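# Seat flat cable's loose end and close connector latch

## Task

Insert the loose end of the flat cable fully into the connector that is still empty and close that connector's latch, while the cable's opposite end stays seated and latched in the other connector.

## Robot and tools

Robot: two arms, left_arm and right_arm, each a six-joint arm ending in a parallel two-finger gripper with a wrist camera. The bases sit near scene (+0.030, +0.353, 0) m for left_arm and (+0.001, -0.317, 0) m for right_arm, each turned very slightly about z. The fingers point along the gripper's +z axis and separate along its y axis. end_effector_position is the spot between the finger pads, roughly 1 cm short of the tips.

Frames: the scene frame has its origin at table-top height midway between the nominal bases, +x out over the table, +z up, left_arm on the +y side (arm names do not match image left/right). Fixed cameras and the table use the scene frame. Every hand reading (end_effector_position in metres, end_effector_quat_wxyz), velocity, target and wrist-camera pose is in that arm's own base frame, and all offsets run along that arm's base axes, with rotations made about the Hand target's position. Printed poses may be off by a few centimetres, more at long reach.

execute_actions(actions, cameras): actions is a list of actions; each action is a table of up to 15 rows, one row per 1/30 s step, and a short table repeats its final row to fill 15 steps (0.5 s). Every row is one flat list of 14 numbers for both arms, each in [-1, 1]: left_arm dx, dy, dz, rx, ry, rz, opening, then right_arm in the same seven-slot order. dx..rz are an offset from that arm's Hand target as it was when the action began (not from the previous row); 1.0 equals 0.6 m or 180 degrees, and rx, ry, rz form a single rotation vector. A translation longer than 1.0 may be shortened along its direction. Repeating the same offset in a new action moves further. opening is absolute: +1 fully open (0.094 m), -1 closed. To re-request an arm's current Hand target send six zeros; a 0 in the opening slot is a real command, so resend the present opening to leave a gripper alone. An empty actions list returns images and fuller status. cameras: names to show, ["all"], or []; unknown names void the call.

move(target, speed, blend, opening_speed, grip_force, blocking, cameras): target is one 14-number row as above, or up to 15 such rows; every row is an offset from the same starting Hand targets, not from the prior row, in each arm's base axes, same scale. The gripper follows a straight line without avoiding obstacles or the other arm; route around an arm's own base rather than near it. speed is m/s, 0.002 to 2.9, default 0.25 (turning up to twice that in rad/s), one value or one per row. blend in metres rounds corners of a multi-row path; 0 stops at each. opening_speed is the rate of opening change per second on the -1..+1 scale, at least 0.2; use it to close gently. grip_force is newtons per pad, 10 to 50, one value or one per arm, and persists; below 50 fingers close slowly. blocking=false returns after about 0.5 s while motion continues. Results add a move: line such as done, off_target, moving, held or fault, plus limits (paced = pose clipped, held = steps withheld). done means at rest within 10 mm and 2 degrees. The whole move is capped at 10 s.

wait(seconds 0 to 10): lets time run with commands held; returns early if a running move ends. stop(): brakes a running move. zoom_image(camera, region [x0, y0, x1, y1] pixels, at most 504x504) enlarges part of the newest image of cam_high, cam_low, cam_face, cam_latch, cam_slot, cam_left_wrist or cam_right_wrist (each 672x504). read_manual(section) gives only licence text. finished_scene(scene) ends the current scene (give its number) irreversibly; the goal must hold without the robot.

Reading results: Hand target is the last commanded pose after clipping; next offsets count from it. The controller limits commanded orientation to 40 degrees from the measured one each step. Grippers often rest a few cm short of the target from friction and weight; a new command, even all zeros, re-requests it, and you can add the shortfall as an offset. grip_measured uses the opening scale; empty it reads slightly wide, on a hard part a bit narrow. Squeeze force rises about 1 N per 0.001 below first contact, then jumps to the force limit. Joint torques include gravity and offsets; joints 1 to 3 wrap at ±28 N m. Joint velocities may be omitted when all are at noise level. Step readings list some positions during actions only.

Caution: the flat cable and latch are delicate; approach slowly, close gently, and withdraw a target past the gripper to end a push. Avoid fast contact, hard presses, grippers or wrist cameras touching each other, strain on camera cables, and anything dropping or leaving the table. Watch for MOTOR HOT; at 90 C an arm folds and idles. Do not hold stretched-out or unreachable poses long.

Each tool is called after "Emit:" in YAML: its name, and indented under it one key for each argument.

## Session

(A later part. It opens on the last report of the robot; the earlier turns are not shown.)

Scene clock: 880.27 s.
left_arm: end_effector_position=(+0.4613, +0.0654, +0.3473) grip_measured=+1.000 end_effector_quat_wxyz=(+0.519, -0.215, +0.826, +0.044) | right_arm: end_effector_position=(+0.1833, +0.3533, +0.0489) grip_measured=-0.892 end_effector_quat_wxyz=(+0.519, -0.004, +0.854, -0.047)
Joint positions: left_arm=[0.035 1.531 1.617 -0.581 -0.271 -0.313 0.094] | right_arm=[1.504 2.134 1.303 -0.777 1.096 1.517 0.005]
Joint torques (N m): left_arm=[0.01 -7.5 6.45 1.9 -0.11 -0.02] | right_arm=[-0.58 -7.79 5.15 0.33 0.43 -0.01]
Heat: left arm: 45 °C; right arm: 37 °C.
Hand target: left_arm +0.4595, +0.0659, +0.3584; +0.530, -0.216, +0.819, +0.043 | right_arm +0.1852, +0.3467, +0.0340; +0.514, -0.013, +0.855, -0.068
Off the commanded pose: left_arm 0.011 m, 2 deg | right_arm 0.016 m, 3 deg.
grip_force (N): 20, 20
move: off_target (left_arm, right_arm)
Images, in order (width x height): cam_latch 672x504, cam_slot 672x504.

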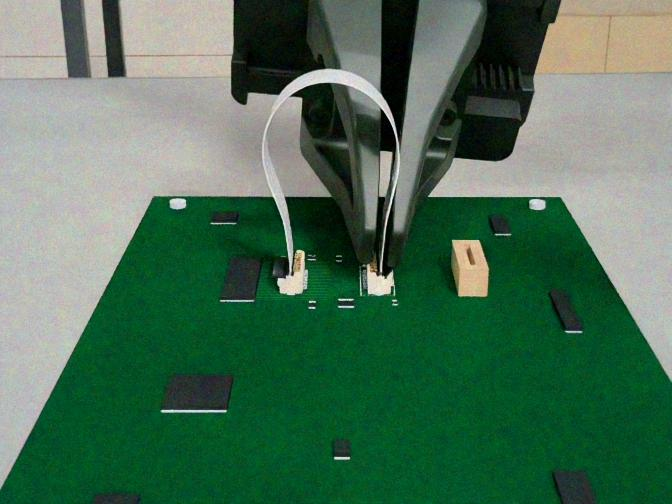

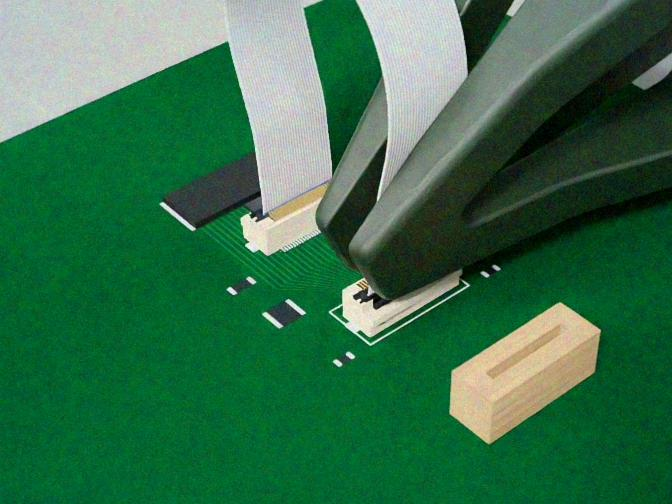

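Emit:
move:
  target: [0,0,0,0,0,0,1,0,-0.001,-0.006,-0.001,0.0,0,-0.89]
  speed: 0.02
  cameras: ["cam_latch","cam_slot"]

Emit:
zoom_image:
  camera: "cam_latch"
  region: [345, 230, 415, 300]

Emit:
zoom_image:
  camera: "cam_slot"
  region: [310, 240, 430, 350]

Scene clock: 886.33 s.
left_arm: end_effector_position=(+0.4613, +0.0654, +0.3473) grip_measured=+1.000 end_effector_quat_wxyz=(+0.519, -0.215, +0.826, +0.044) | right_arm: end_effector_position=(+0.1842, +0.3533, +0.0484) grip_measured=-0.892 end_effector_quat_wxyz=(+0.524, -0.005, +0.851, -0.049)
Joint positions: left_arm=[0.035 1.531 1.617 -0.581 -0.271 -0.313 0.094] | right_arm=[1.504 2.14 1.303 -0.774 1.107 1.517 0.005]
Joint torques (N m): left_arm=[-0.01 -7.49 6.45 1.9 -0.11 -0.01] | right_arm=[-0.68 -7.61 4.68 0.38 0.3 -0.02]
Heat: left arm: 45 °C; right arm: 37 °C.
Hand target: left_arm +0.4595, +0.0659, +0.3584; +0.530, -0.216, +0.819, +0.043 | right_arm +0.1852, +0.3462, +0.0303; +0.514, -0.014, +0.855, -0.070
Off the commanded pose: left_arm 0.011 m, 2 deg | right_arm 0.019 m, 3 deg.
grip_force (N): 20, 20
move: off_target (left_arm, right_arm)
Images, in order (width x height): cam_latch 672x504, cam_slot 672x504.

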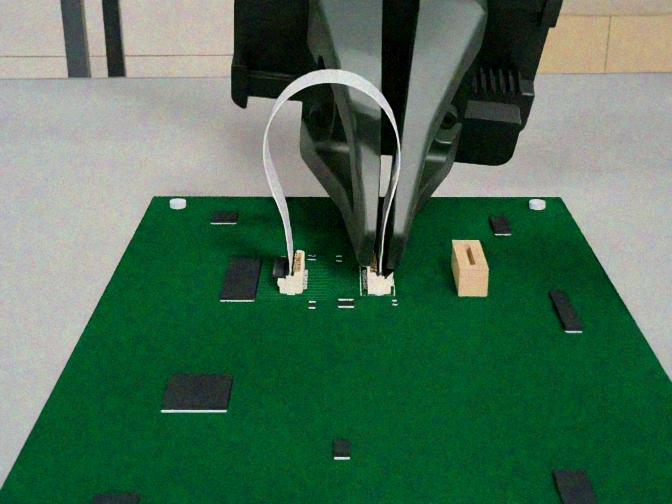

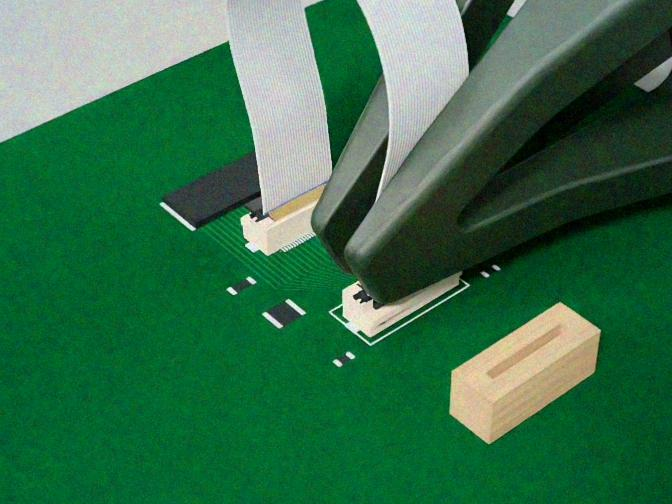

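Scaled by 7.200 from the camera's 672x504 image, which has a finer 960x720 frame.

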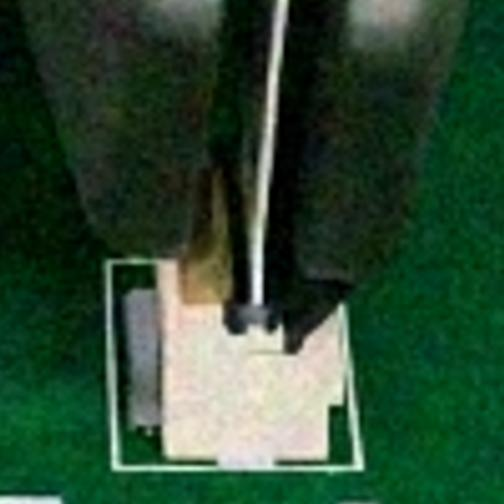

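Scaled by 4.200 from the camera's 672x504 image, which has a finer 960x720 frame.

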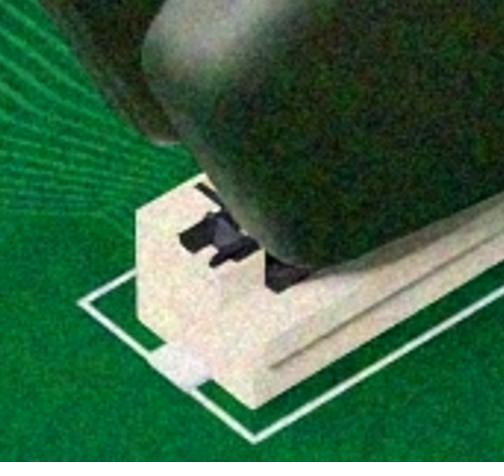

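Emit:
move:
  target: [0,0,0,0,0,0,1,0,-0.001,-0.006,-0.001,0.0,0,-0.89]
  speed: 0.02
  cameras: ["cam_latch","cam_slot"]

Emit:
zoom_image:
  camera: "cam_latch"
  region: [345, 230, 415, 300]

Emit:
zoom_image:
  camera: "cam_slot"
  region: [310, 240, 430, 350]

Scene clock: 892.80 s.
left_arm: end_effector_position=(+0.4613, +0.0654, +0.3473) grip_measured=+1.000 end_effector_quat_wxyz=(+0.519, -0.215, +0.826, +0.044) | right_arm: end_effector_position=(+0.1848, +0.3541, +0.0460) grip_measured=-0.892 end_effector_quat_wxyz=(+0.526, -0.005, +0.849, -0.049)
Joint positions: left_arm=[0.035 1.531 1.617 -0.581 -0.271 -0.313 0.094] | right_arm=[1.504 2.15 1.303 -0.764 1.113 1.517 0.005]
Joint torques (N m): left_arm=[-0.01 -7.49 6.45 1.9 -0.11 -0.02] | right_arm=[-0.55 -7.71 4.3 0.35 0.29 -0.01]
Heat: left arm: 45 °C; right arm: 37 °C.
Hand target: left_arm +0.4595, +0.0659, +0.3584; +0.530, -0.216, +0.819, +0.043 | right_arm +0.1852, +0.3456, +0.0267; +0.514, -0.015, +0.855, -0.071
Off the commanded pose: left_arm 0.011 m, 2 deg | right_arm 0.021 m, 3 deg.
grip_force (N): 20, 20
move: off_target (left_arm, right_arm)
Images, in order (width x height): cam_latch 672x504, cam_slot 672x504.

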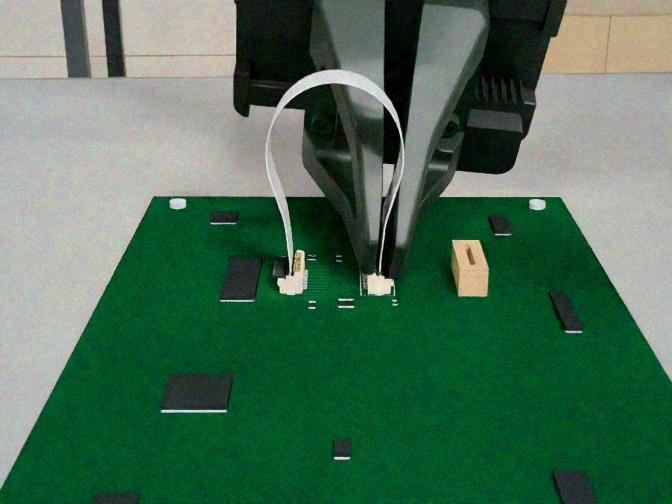

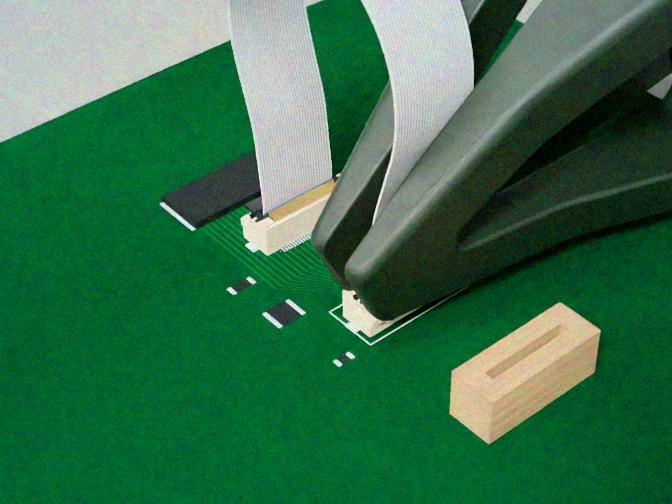

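Scaled by 7.200 from the camera's 672x504 image, which has a finer 960x720 frame.

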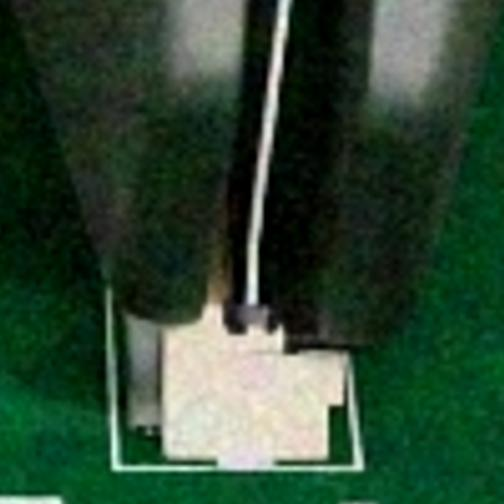

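Scaled by 4.200 from the camera's 672x504 image, which has a finer 960x720 frame.

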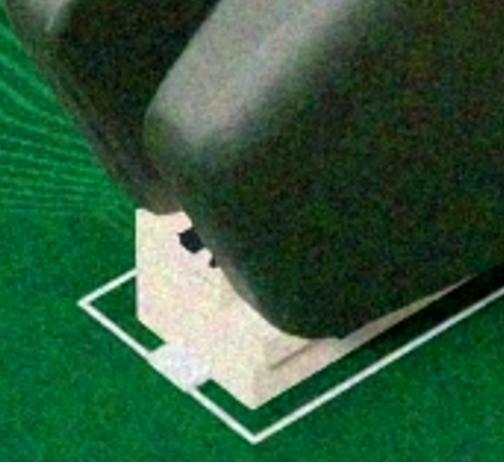

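Emit:
move:
  target: [0,0,0,0,0,0,1,0,-0.003,-0.005,-0.002,0.0,0,-0.89]
  speed: 0.02
  cameras: ["cam_latch","cam_slot"]

Emit:
zoom_image:
  camera: "cam_latch"
  region: [345, 230, 415, 300]

Emit:
zoom_image:
  camera: "cam_slot"
  region: [310, 240, 430, 350]

Scene clock: 904.37 s.
left_arm: end_effector_position=(+0.4613, +0.0654, +0.3473) grip_measured=+1.000 end_effector_quat_wxyz=(+0.519, -0.215, +0.826, +0.044) | right_arm: end_effector_position=(+0.1848, +0.3541, +0.0460) grip_measured=-0.892 end_effector_quat_wxyz=(+0.526, -0.005, +0.849, -0.049)
Joint positions: left_arm=[0.035 1.531 1.617 -0.581 -0.271 -0.313 0.094] | right_arm=[1.504 2.15 1.303 -0.764 1.113 1.517 0.005]
Joint torques (N m): left_arm=[-0.02 -7.49 6.43 1.91 -0.11 -0.02] | right_arm=[-0.53 -7.54 3.58 0.4 0.32 0]
Heat: left arm: 45 °C; right arm: 37 °C.
Hand target: left_arm +0.4595, +0.0659, +0.3584; +0.530, -0.216, +0.819, +0.043 | right_arm +0.1852, +0.3438, +0.0237; +0.514, -0.016, +0.854, -0.073
Off the commanded pose: left_arm 0.011 m, 2 deg | right_arm 0.025 m, 3 deg.
grip_force (N): 20, 20
move: off_target (left_arm, right_arm)
Images, in order (width x height): cam_latch 672x504, cam_slot 672x504.

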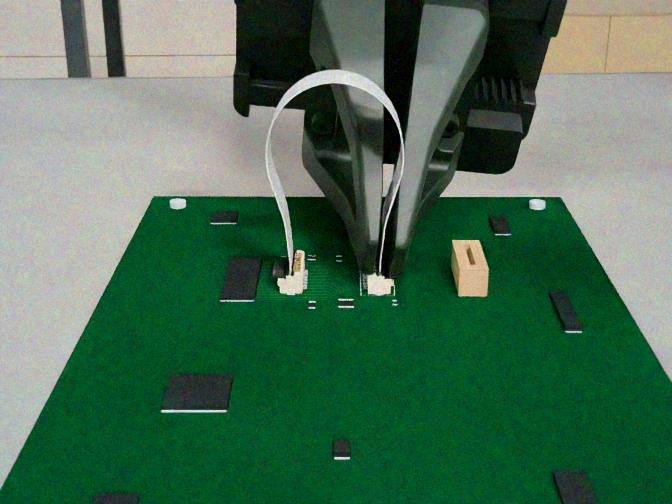

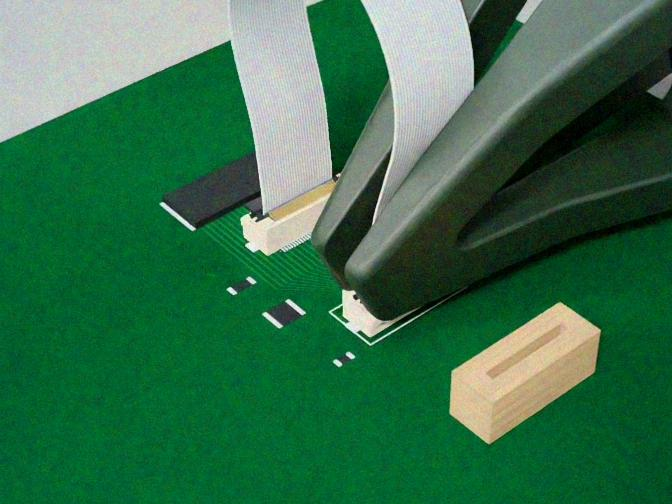

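Scaled by 7.200 from the camera's 672x504 image, which has a finer 960x720 frame.

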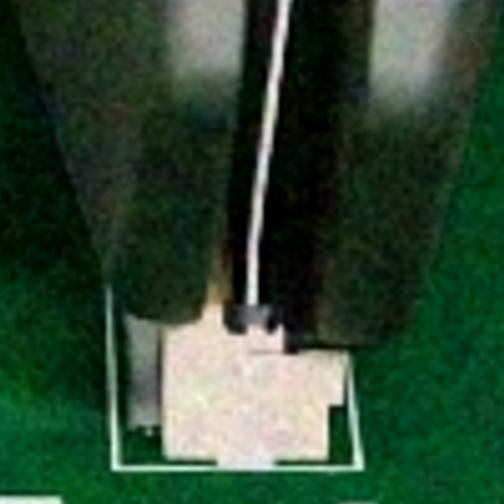

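Scaled by 4.200 from the camera's 672x504 image, which has a finer 960x720 frame.

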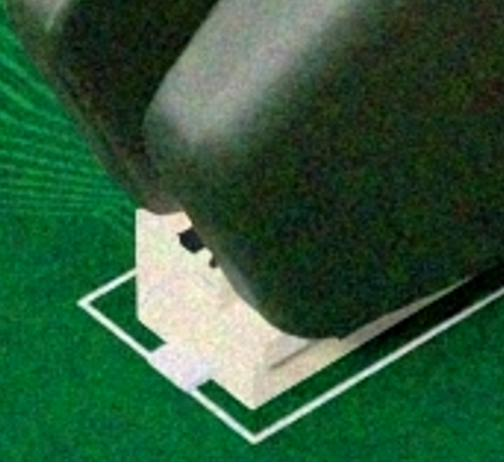

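Emit:
move:
  target: [0,0,0,0,0,0,1,0,-0.002,-0.004,-0.002,0.0,0,-0.89]
  speed: 0.02
  cameras: ["cam_latch","cam_slot"]

Emit:
zoom_image:
  camera: "cam_latch"
  region: [345, 230, 415, 300]

Scene clock: 910.03 s.
left_arm: end_effector_position=(+0.4613, +0.0654, +0.3473) grip_measured=+1.000 end_effector_quat_wxyz=(+0.519, -0.215, +0.826, +0.044) | right_arm: end_effector_position=(+0.1854, +0.3538, +0.0458) grip_measured=-0.892 end_effector_quat_wxyz=(+0.530, -0.006, +0.847, -0.051)
Joint positions: left_arm=[0.035 1.531 1.617 -0.581 -0.271 -0.313 0.094] | right_arm=[1.504 2.155 1.303 -0.764 1.121 1.517 0.005]
Joint torques (N m): left_arm=[-0.01 -7.47 6.45 1.9 -0.11 -0.02] | right_arm=[-0.7 -7.49 3.29 0.41 0.21 0]
Heat: left arm: 45 °C; right arm: 37 °C.
Hand target: left_arm +0.4595, +0.0659, +0.3584; +0.530, -0.216, +0.819, +0.043 | right_arm +0.1852, +0.3426, +0.0213; +0.514, -0.018, +0.854, -0.076
Off the commanded pose: left_arm 0.011 m, 2 deg | right_arm 0.027 m, 4 deg.
grip_force (N): 20, 20
move: off_target (left_arm, right_arm)
Images, in order (width x height): cam_latch 672x504, cam_slot 672x504.

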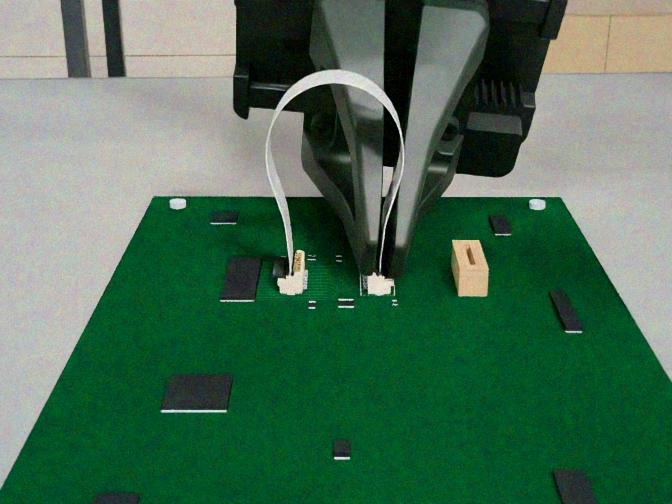

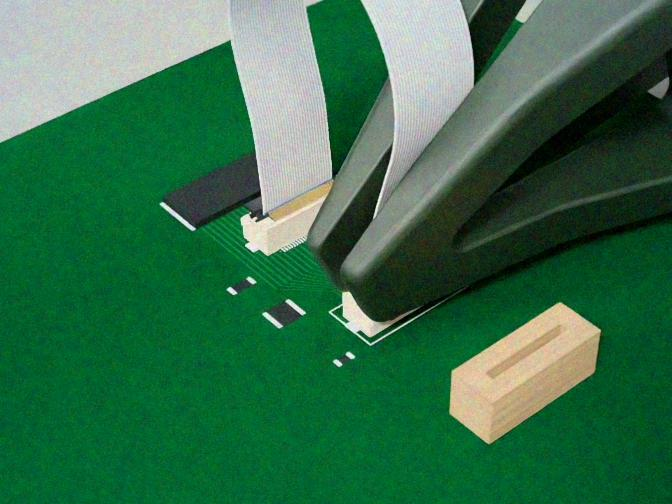

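Scaled by 7.200 from the camera's 672x504 image, which has a finer 960x720 frame.

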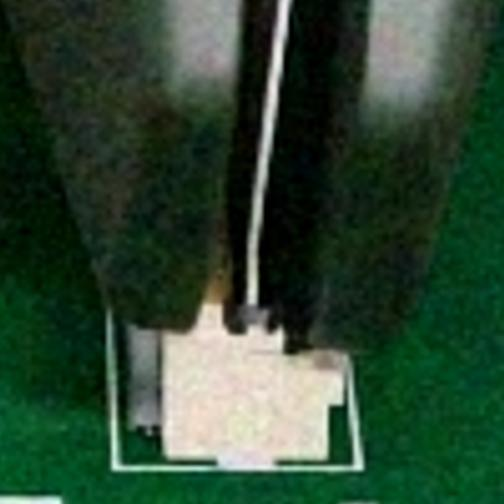

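Emit:
move:
  target: [0,0,0,0,0,0,1,0,0.002,-0.007,0,0.0,0,-0.89]
  speed: 0.02
  cameras: ["cam_latch","cam_slot"]

Emit:
zoom_image:
  camera: "cam_latch"
  region: [345, 230, 415, 300]

Emit:
zoom_image:
  camera: "cam_slot"
  region: [310, 240, 430, 350]

Scene clock: 919.03 s.
left_arm: end_effector_position=(+0.4613, +0.0654, +0.3473) grip_measured=+1.000 end_effector_quat_wxyz=(+0.519, -0.215, +0.826, +0.044) | right_arm: end_effector_position=(+0.1867, +0.3537, +0.0455) grip_measured=-0.892 end_effector_quat_wxyz=(+0.536, -0.008, +0.842, -0.053)
Joint positions: left_arm=[0.035 1.531 1.617 -0.581 -0.271 -0.313 0.094] | right_arm=[1.504 2.163 1.303 -0.76 1.138 1.517 0.005]
Joint torques (N m): left_arm=[-0.01 -7.47 6.42 1.9 -0.11 -0.02] | right_arm=[-0.68 -7.32 3.52 0.44 0.03 0.03]
Heat: left arm: 45 °C; right arm: 37 °C.
Hand target: left_arm +0.4595, +0.0659, +0.3584; +0.530, -0.216, +0.819, +0.043 | right_arm +0.1852, +0.3438, +0.0172; +0.514, -0.018, +0.854, -0.076
Off the commanded pose: left_arm 0.011 m, 2 deg | right_arm 0.030 m, 4 deg.
grip_force (N): 20, 20
move: off_target (left_arm, right_arm)
Images, in order (width x height): cam_latch 672x504, cam_slot 672x504.

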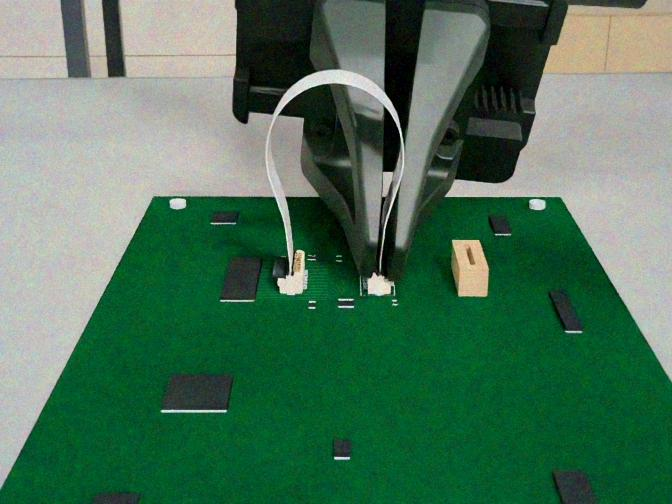

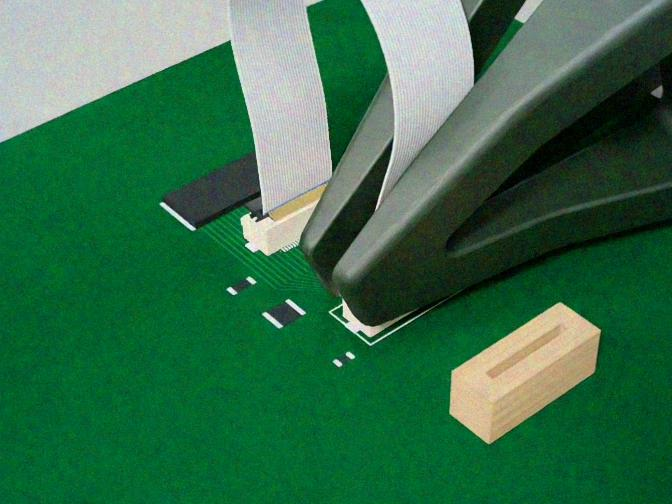

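Scaled by 7.200 from the camera's 672x504 image, which has a finer 960x720 frame.

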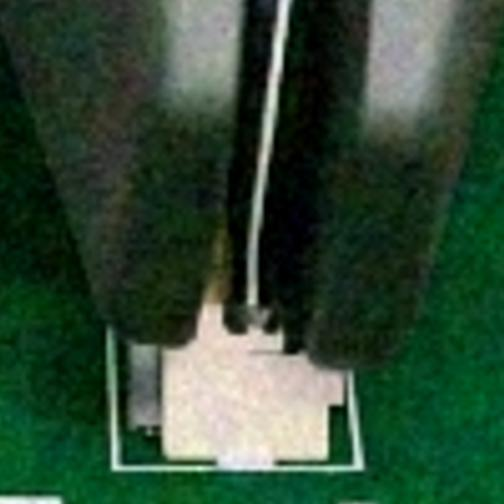

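Scaled by 4.200 from the camera's 672x504 image, which has a finer 960x720 frame.

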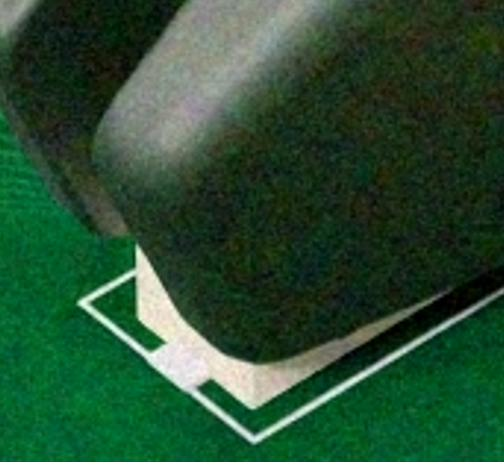

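Emit:
move:
  target: [0,0,0,0,0,0,1,0,0.001,-0.005,0,0.008,0,-0.89]
  speed: 0.02
  cameras: ["cam_latch"]

Emit:
zoom_image:
  camera: "cam_latch"
  region: [345, 230, 415, 300]

Scene clock: 940.07 s.
left_arm: end_effector_position=(+0.4613, +0.0654, +0.3473) grip_measured=+1.000 end_effector_quat_wxyz=(+0.519, -0.215, +0.826, +0.044) | right_arm: end_effector_position=(+0.1865, +0.3537, +0.0451) grip_measured=-0.892 end_effector_quat_wxyz=(+0.535, -0.010, +0.843, -0.054)
Joint positions: left_arm=[0.035 1.531 1.617 -0.581 -0.271 -0.313 0.094] | right_arm=[1.504 2.163 1.303 -0.76 1.136 1.513 0.005]
Joint torques (N m): left_arm=[-0.02 -7.47 6.42 1.9 -0.11 -0.02] | right_arm=[-1.01 -7.42 3.66 0.52 -0.18 -0.06]
Heat: left arm: 45 °C; right arm: 36 °C.
Hand target: left_arm +0.4595, +0.0659, +0.3584; +0.530, -0.216, +0.819, +0.043 | right_arm +0.1852, +0.3444, +0.0142; +0.503, -0.019, +0.861, -0.076
Off the commanded pose: left_arm 0.011 m, 2 deg | right_arm 0.032 m, 5 deg.
grip_force (N): 20, 20
move: off_target (left_arm, right_arm)
Images, in order (width x height): cam_latch 672x504.

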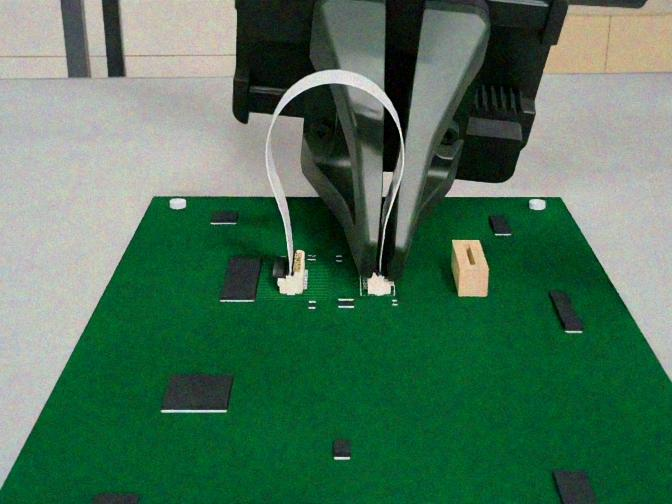

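Scaled by 7.200 from the camera's 672x504 image, which has a finer 960x720 frame.

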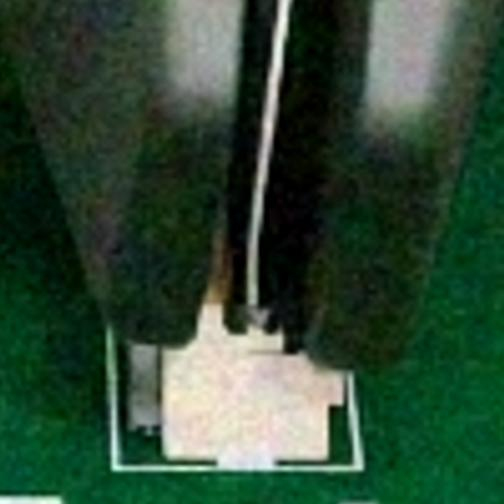

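Emit:
move:
  target: [0,0,0,0,0,0,1,0,0.01,0.05,0,-0.004,0,-0.89]
  speed: 0.04
  cameras: ["cam_latch","cam_slot"]

Emit:
zoom_image:
  camera: "cam_latch"
  region: [345, 230, 415, 300]

Emit:
zoom_image:
  camera: "cam_slot"
  region: [310, 240, 430, 350]

Scene clock: 950.70 s.
left_arm: end_effector_position=(+0.4613, +0.0654, +0.3473) grip_measured=+1.000 end_effector_quat_wxyz=(+0.519, -0.215, +0.826, +0.044) | right_arm: end_effector_position=(+0.1859, +0.3530, +0.0462) grip_measured=-0.892 end_effector_quat_wxyz=(+0.525, -0.015, +0.849, -0.065)
Joint positions: left_arm=[0.035 1.531 1.617 -0.581 -0.271 -0.313 0.094] | right_arm=[1.501 2.163 1.326 -0.804 1.113 1.51 0.005]
Joint torques (N m): left_arm=[-0.01 -7.49 6.46 1.91 -0.11 -0.02] | right_arm=[-0.46 -10.99 7.21 -0.11 0.18 -0.08]
Heat: left arm: 45 °C; right arm: 36 °C.
Hand target: left_arm +0.4595, +0.0659, +0.3584; +0.530, -0.216, +0.819, +0.043 | right_arm +0.1851, +0.3505, +0.0443; +0.509, -0.018, +0.857, -0.076
Off the commanded pose: left_arm 0.011 m, 2 deg | right_arm 0.003 m, 3 deg.
grip_force (N): 20, 20
move: off_target (left_arm, right_arm)
Images, in order (width x height): cam_latch 672x504, cam_slot 672x504.

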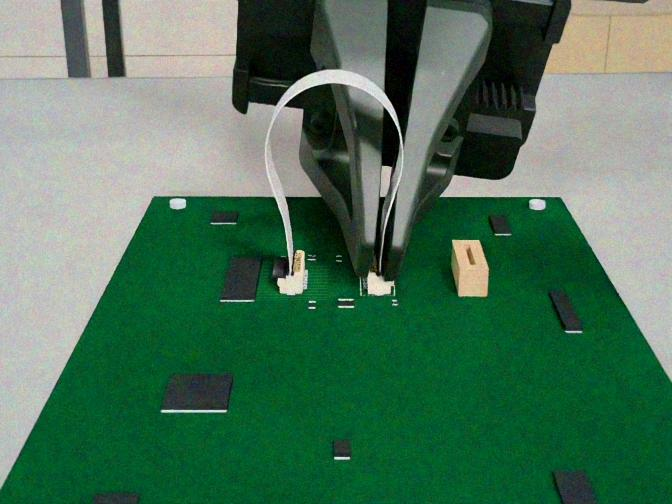

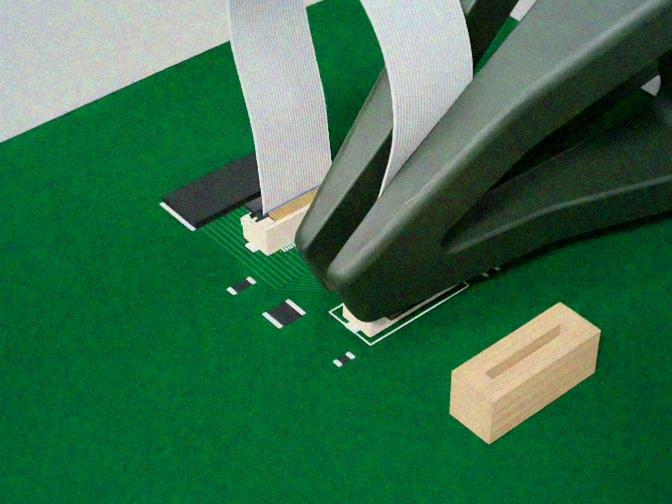

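Scaled by 7.200 from the camera's 672x504 image, which has a finer 960x720 frame.

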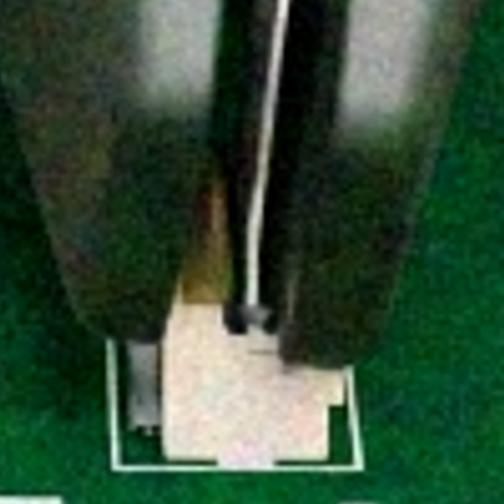

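Scaled by 4.200 from the camera's 672x504 image, which has a finer 960x720 frame.

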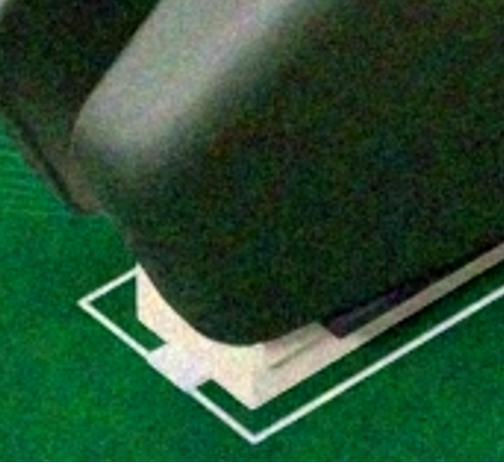

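Emit:
move:
  target: [0,0,0,0,0,0,1,0,0.006,0.012,0.003,0,0,-0.86]
  speed: 0.03
  cameras: ["cam_latch","cam_slot"]

Emit:
zoom_image:
  camera: "cam_latch"
  region: [345, 230, 415, 300]

Emit:
zoom_image:
  camera: "cam_slot"
  region: [310, 240, 430, 350]

Scene clock: 959.27 s.
left_arm: end_effector_position=(+0.4613, +0.0654, +0.3473) grip_measured=+1.000 end_effector_quat_wxyz=(+0.519, -0.215, +0.826, +0.044) | right_arm: end_effector_position=(+0.1849, +0.3531, +0.0468) grip_measured=-0.862 end_effector_quat_wxyz=(+0.517, -0.017, +0.853, -0.070)
Joint positions: left_arm=[0.035 1.531 1.617 -0.581 -0.271 -0.313 0.094] | right_arm=[1.5 2.163 1.342 -0.832 1.095 1.51 0.007]
Joint torques (N m): left_arm=[0.01 -7.49 6.42 1.9 -0.11 -0.02] | right_arm=[-0.46 -11.96 7.95 -0.12 0.35 -0.04]
Heat: left arm: 45 °C; right arm: 36 °C.
Hand target: left_arm +0.4595, +0.0659, +0.3584; +0.530, -0.216, +0.819, +0.043 | right_arm +0.1852, +0.3541, +0.0515; +0.509, -0.016, +0.858, -0.072
Off the commanded pose: left_arm 0.011 m, 2 deg | right_arm 0.005 m, 1 deg.
grip_force (N): 20, 20
move: off_target (left_arm)
Images, in order (width x height): cam_latch 672x504, cam_slot 672x504.

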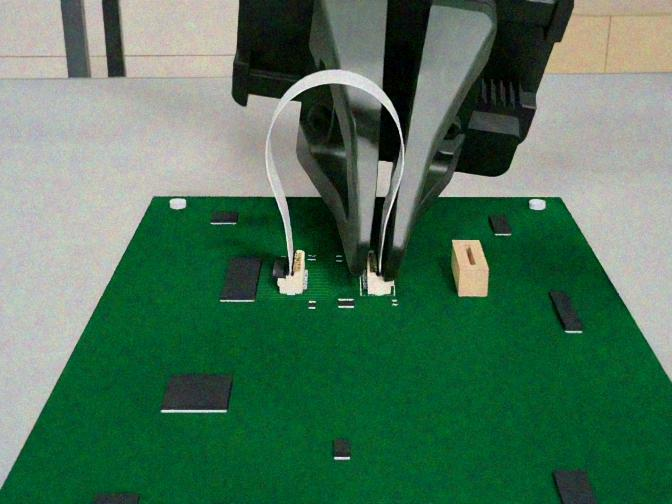

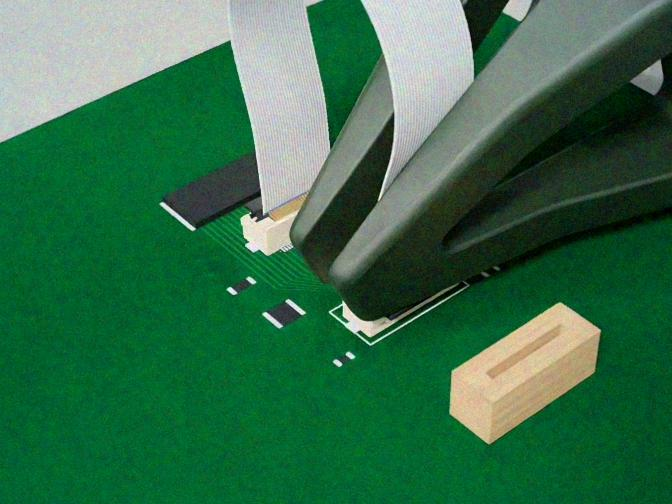

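Scaled by 7.200 from the camera's 672x504 image, which has a finer 960x720 frame.

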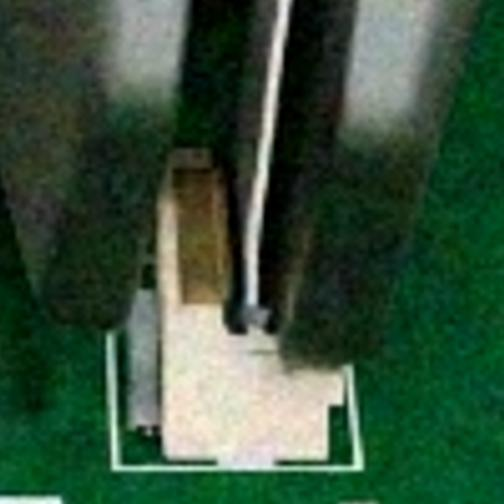

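Scaled by 4.200 from the camera's 672x504 image, which has a finer 960x720 frame.

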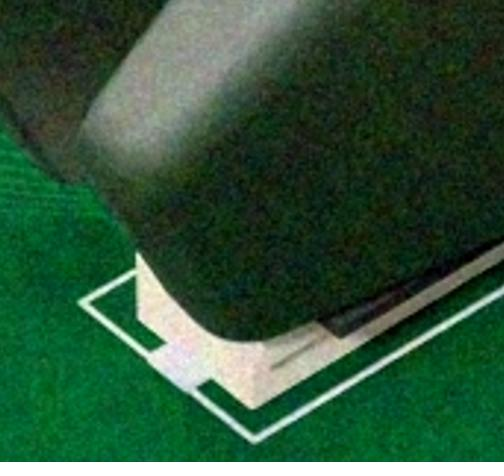

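Emit:
move:
  target: [0,0,0,0,0,0,1,0,0.003,0.012,0.003,0,0,-0.82]
  speed: 0.03
  cameras: ["cam_latch","cam_slot"]

Emit:
zoom_image:
  camera: "cam_latch"
  region: [345, 230, 415, 300]

Emit:
zoom_image:
  camera: "cam_slot"
  region: [310, 240, 430, 350]

Scene clock: 969.97 s.
left_arm: end_effector_position=(+0.4613, +0.0654, +0.3473) grip_measured=+1.000 end_effector_quat_wxyz=(+0.519, -0.215, +0.826, +0.044) | right_arm: end_effector_position=(+0.1840, +0.3524, +0.0472) grip_measured=-0.822 end_effector_quat_wxyz=(+0.512, -0.020, +0.856, -0.075)
Joint positions: left_arm=[0.035 1.531 1.617 -0.581 -0.271 -0.313 0.094] | right_arm=[1.5 2.163 1.351 -0.853 1.084 1.51 0.008]
Joint torques (N m): left_arm=[-0.01 -7.47 6.43 1.9 -0.11 -0.02] | right_arm=[-0.34 -12.97 8.18 -0.02 0.4 -0.1]
Heat: left arm: 45 °C; right arm: 36 °C.
Hand target: left_arm +0.4595, +0.0659, +0.3584; +0.530, -0.216, +0.819, +0.043 | right_arm +0.1852, +0.3558, +0.0586; +0.509, -0.013, +0.858, -0.068
Off the commanded pose: left_arm 0.011 m, 2 deg | right_arm 0.012 m, 1 deg.
grip_force (N): 20, 20
move: off_target (left_arm, right_arm)
Images, in order (width x height): cam_latch 672x504, cam_slot 672x504.

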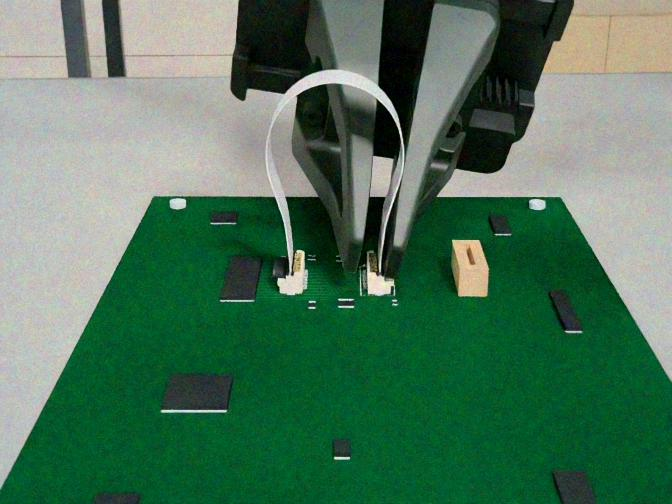

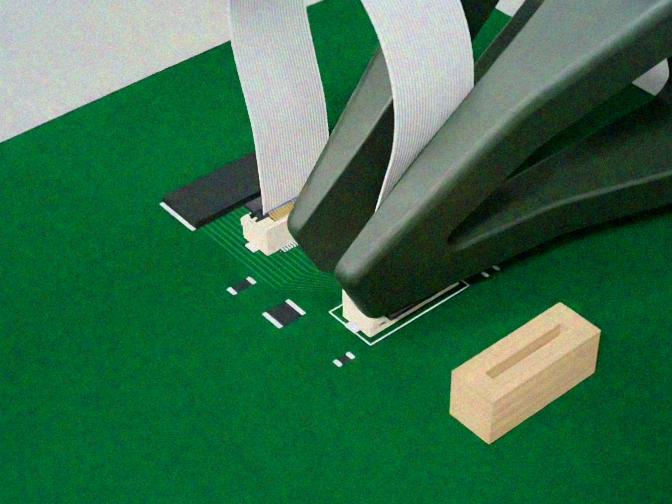

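Scaled by 7.200 from the camera's 672x504 image, which has a finer 960x720 frame.

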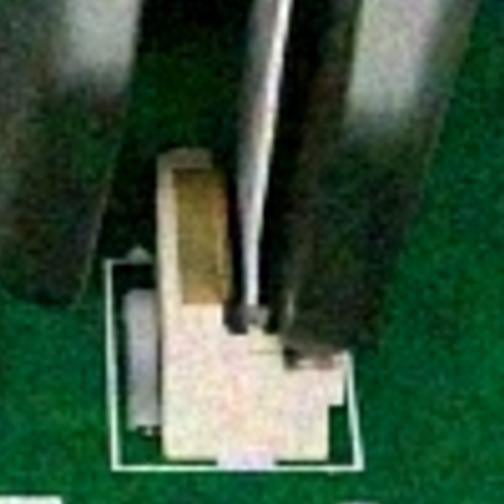

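Scaled by 4.200 from the camera's 672x504 image, which has a finer 960x720 frame.

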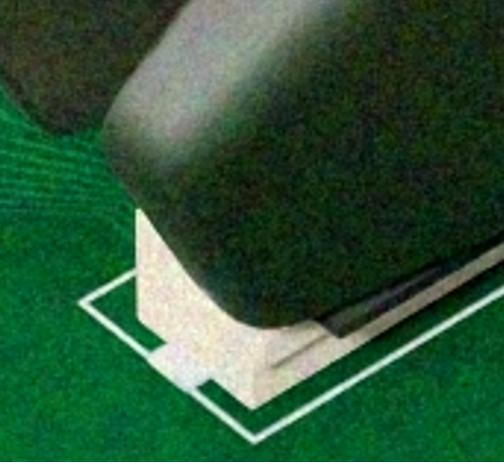

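Emit:
move:
  target: [0,0,0,0,0,0,1,0,0.004,0.01,0.004,0,0,-0.75]
  speed: 0.03
  cameras: ["cam_latch","cam_slot"]

Emit:
zoom_image:
  camera: "cam_latch"
  region: [345, 230, 415, 300]

Emit:
zoom_image:
  camera: "cam_slot"
  region: [310, 240, 430, 350]

Scene clock: 978.07 s.
left_arm: end_effector_position=(+0.4613, +0.0654, +0.3473) grip_measured=+1.000 end_effector_quat_wxyz=(+0.519, -0.215, +0.826, +0.044) | right_arm: end_effector_position=(+0.1827, +0.3521, +0.0481) grip_measured=-0.752 end_effector_quat_wxyz=(+0.505, -0.021, +0.860, -0.077)
Joint positions: left_arm=[0.035 1.531 1.617 -0.581 -0.271 -0.313 0.094] | right_arm=[1.5 2.159 1.358 -0.87 1.069 1.51 0.012]
Joint torques (N m): left_arm=[0.01 -7.49 6.43 1.9 -0.11 -0.02] | right_arm=[-0.51 -13.57 8.51 0.02 0.55 0]
Heat: left arm: 45 °C; right arm: 36 °C.
Hand target: left_arm +0.4595, +0.0659, +0.3584; +0.530, -0.216, +0.819, +0.043 | right_arm +0.1852, +0.3581, +0.0646; +0.509, -0.010, +0.858, -0.063
Off the commanded pose: left_arm 0.011 m, 2 deg | right_arm 0.018 m, 2 deg.
grip_force (N): 20, 20
move: off_target (left_arm, right_arm)
Images, in order (width x height): cam_latch 672x504, cam_slot 672x504.

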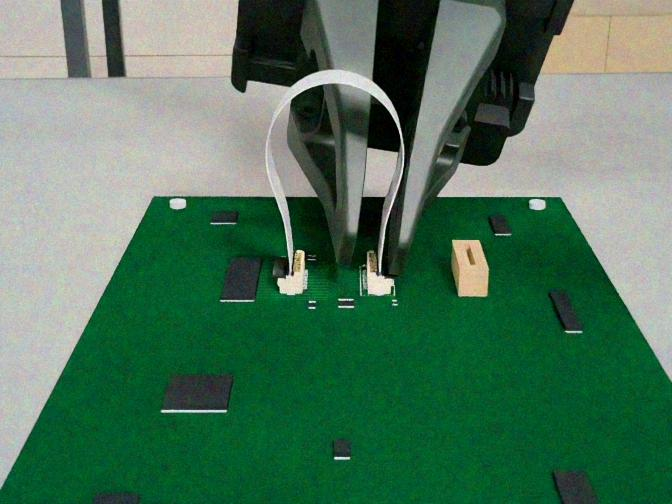

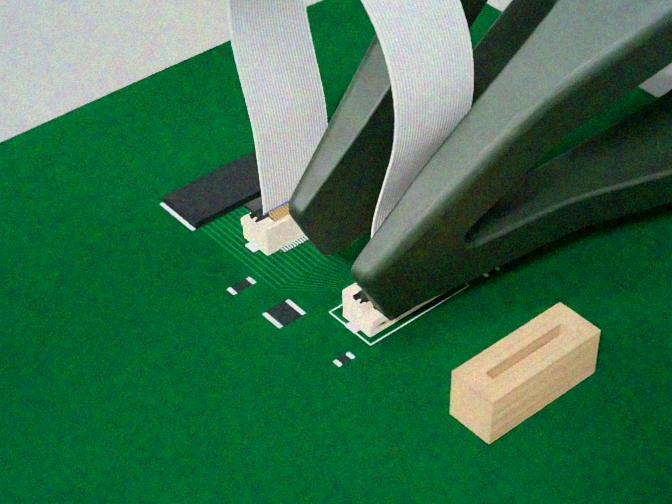

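Scaled by 7.200 from the camera's 672x504 image, which has a finer 960x720 frame.

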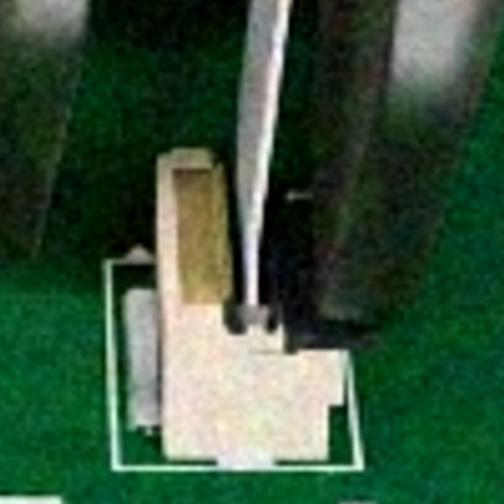

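Scaled by 4.200 from the camera's 672x504 image, which has a finer 960x720 frame.

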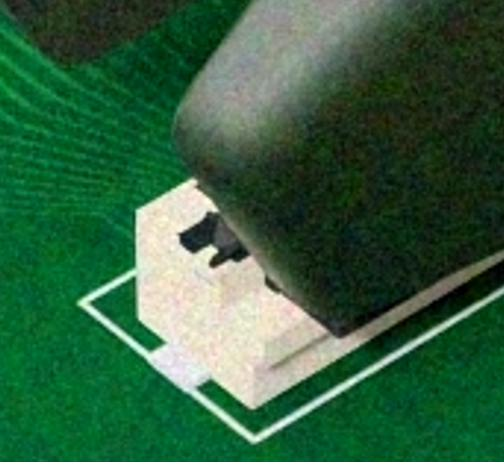

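Emit:
move:
  target: [0,0,0,0,0,0,1,0,0.003,0.012,0.003,0,0,-0.7]
  speed: 0.03
  cameras: ["cam_latch","cam_slot"]

Emit:
zoom_image:
  camera: "cam_latch"
  region: [345, 230, 415, 300]

Emit:
zoom_image:
  camera: "cam_slot"
  region: [310, 240, 430, 350]

Scene clock: 987.67 s.
left_arm: end_effector_position=(+0.4613, +0.0654, +0.3473) grip_measured=+1.000 end_effector_quat_wxyz=(+0.519, -0.215, +0.826, +0.044) | right_arm: end_effector_position=(+0.1827, +0.3545, +0.0556) grip_measured=-0.702 end_effector_quat_wxyz=(+0.505, -0.018, +0.860, -0.072)
Joint positions: left_arm=[0.035 1.531 1.617 -0.581 -0.271 -0.313 0.094] | right_arm=[1.5 2.145 1.372 -0.887 1.068 1.51 0.014]
Joint torques (N m): left_arm=[-0.01 -7.49 6.43 1.9 -0.11 -0.01] | right_arm=[-0.47 -13.55 8.72 0.05 0.55 0.01]
Heat: left arm: 45 °C; right arm: 37 °C.
Hand target: left_arm +0.4595, +0.0659, +0.3584; +0.530, -0.216, +0.819, +0.043 | right_arm +0.1852, +0.3600, +0.0718; +0.509, -0.008, +0.859, -0.058
Off the commanded pose: left_arm 0.011 m, 2 deg | right_arm 0.017 m, 2 deg.
grip_force (N): 20, 20
move: off_target (left_arm, right_arm)
Images, in order (width x height): cam_latch 672x504, cam_slot 672x504.

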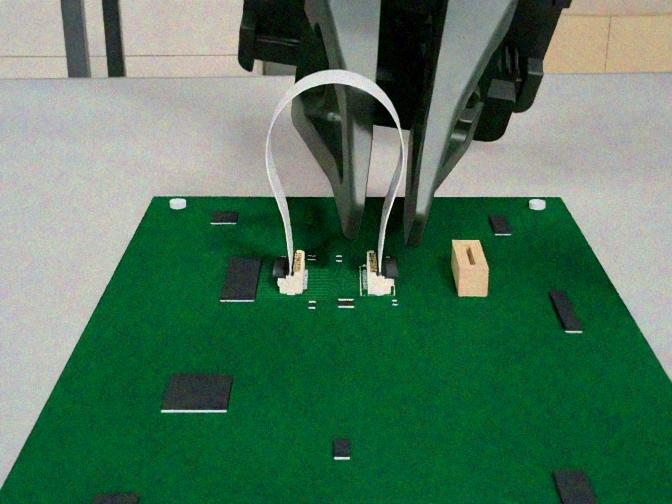

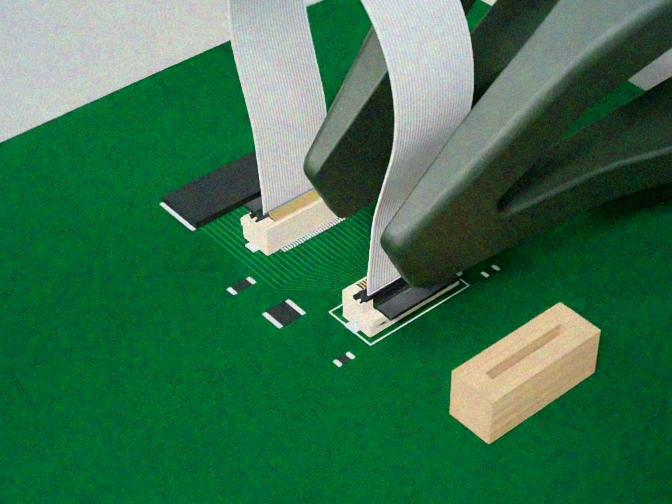

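Scaled by 7.200 from the camera's 672x504 image, which has a finer 960x720 frame.

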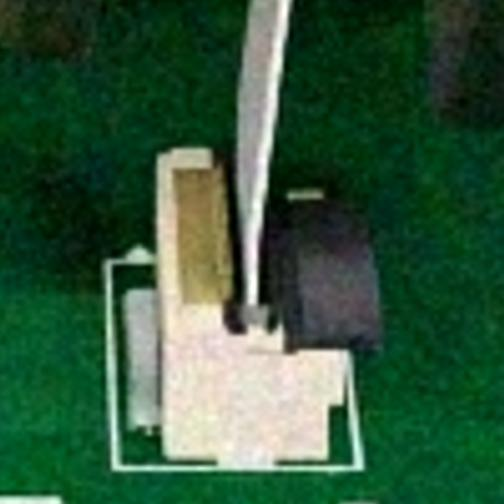

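Scaled by 4.200 from the camera's 672x504 image, which has a finer 960x720 frame.

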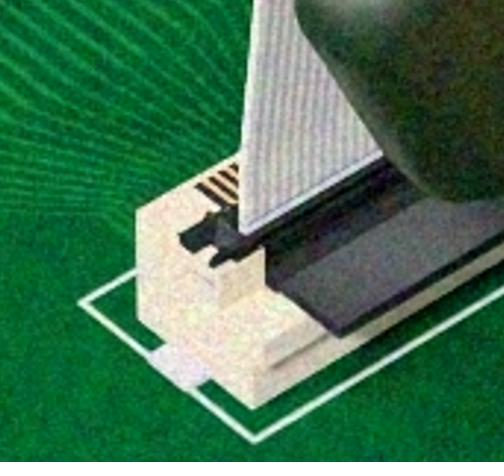

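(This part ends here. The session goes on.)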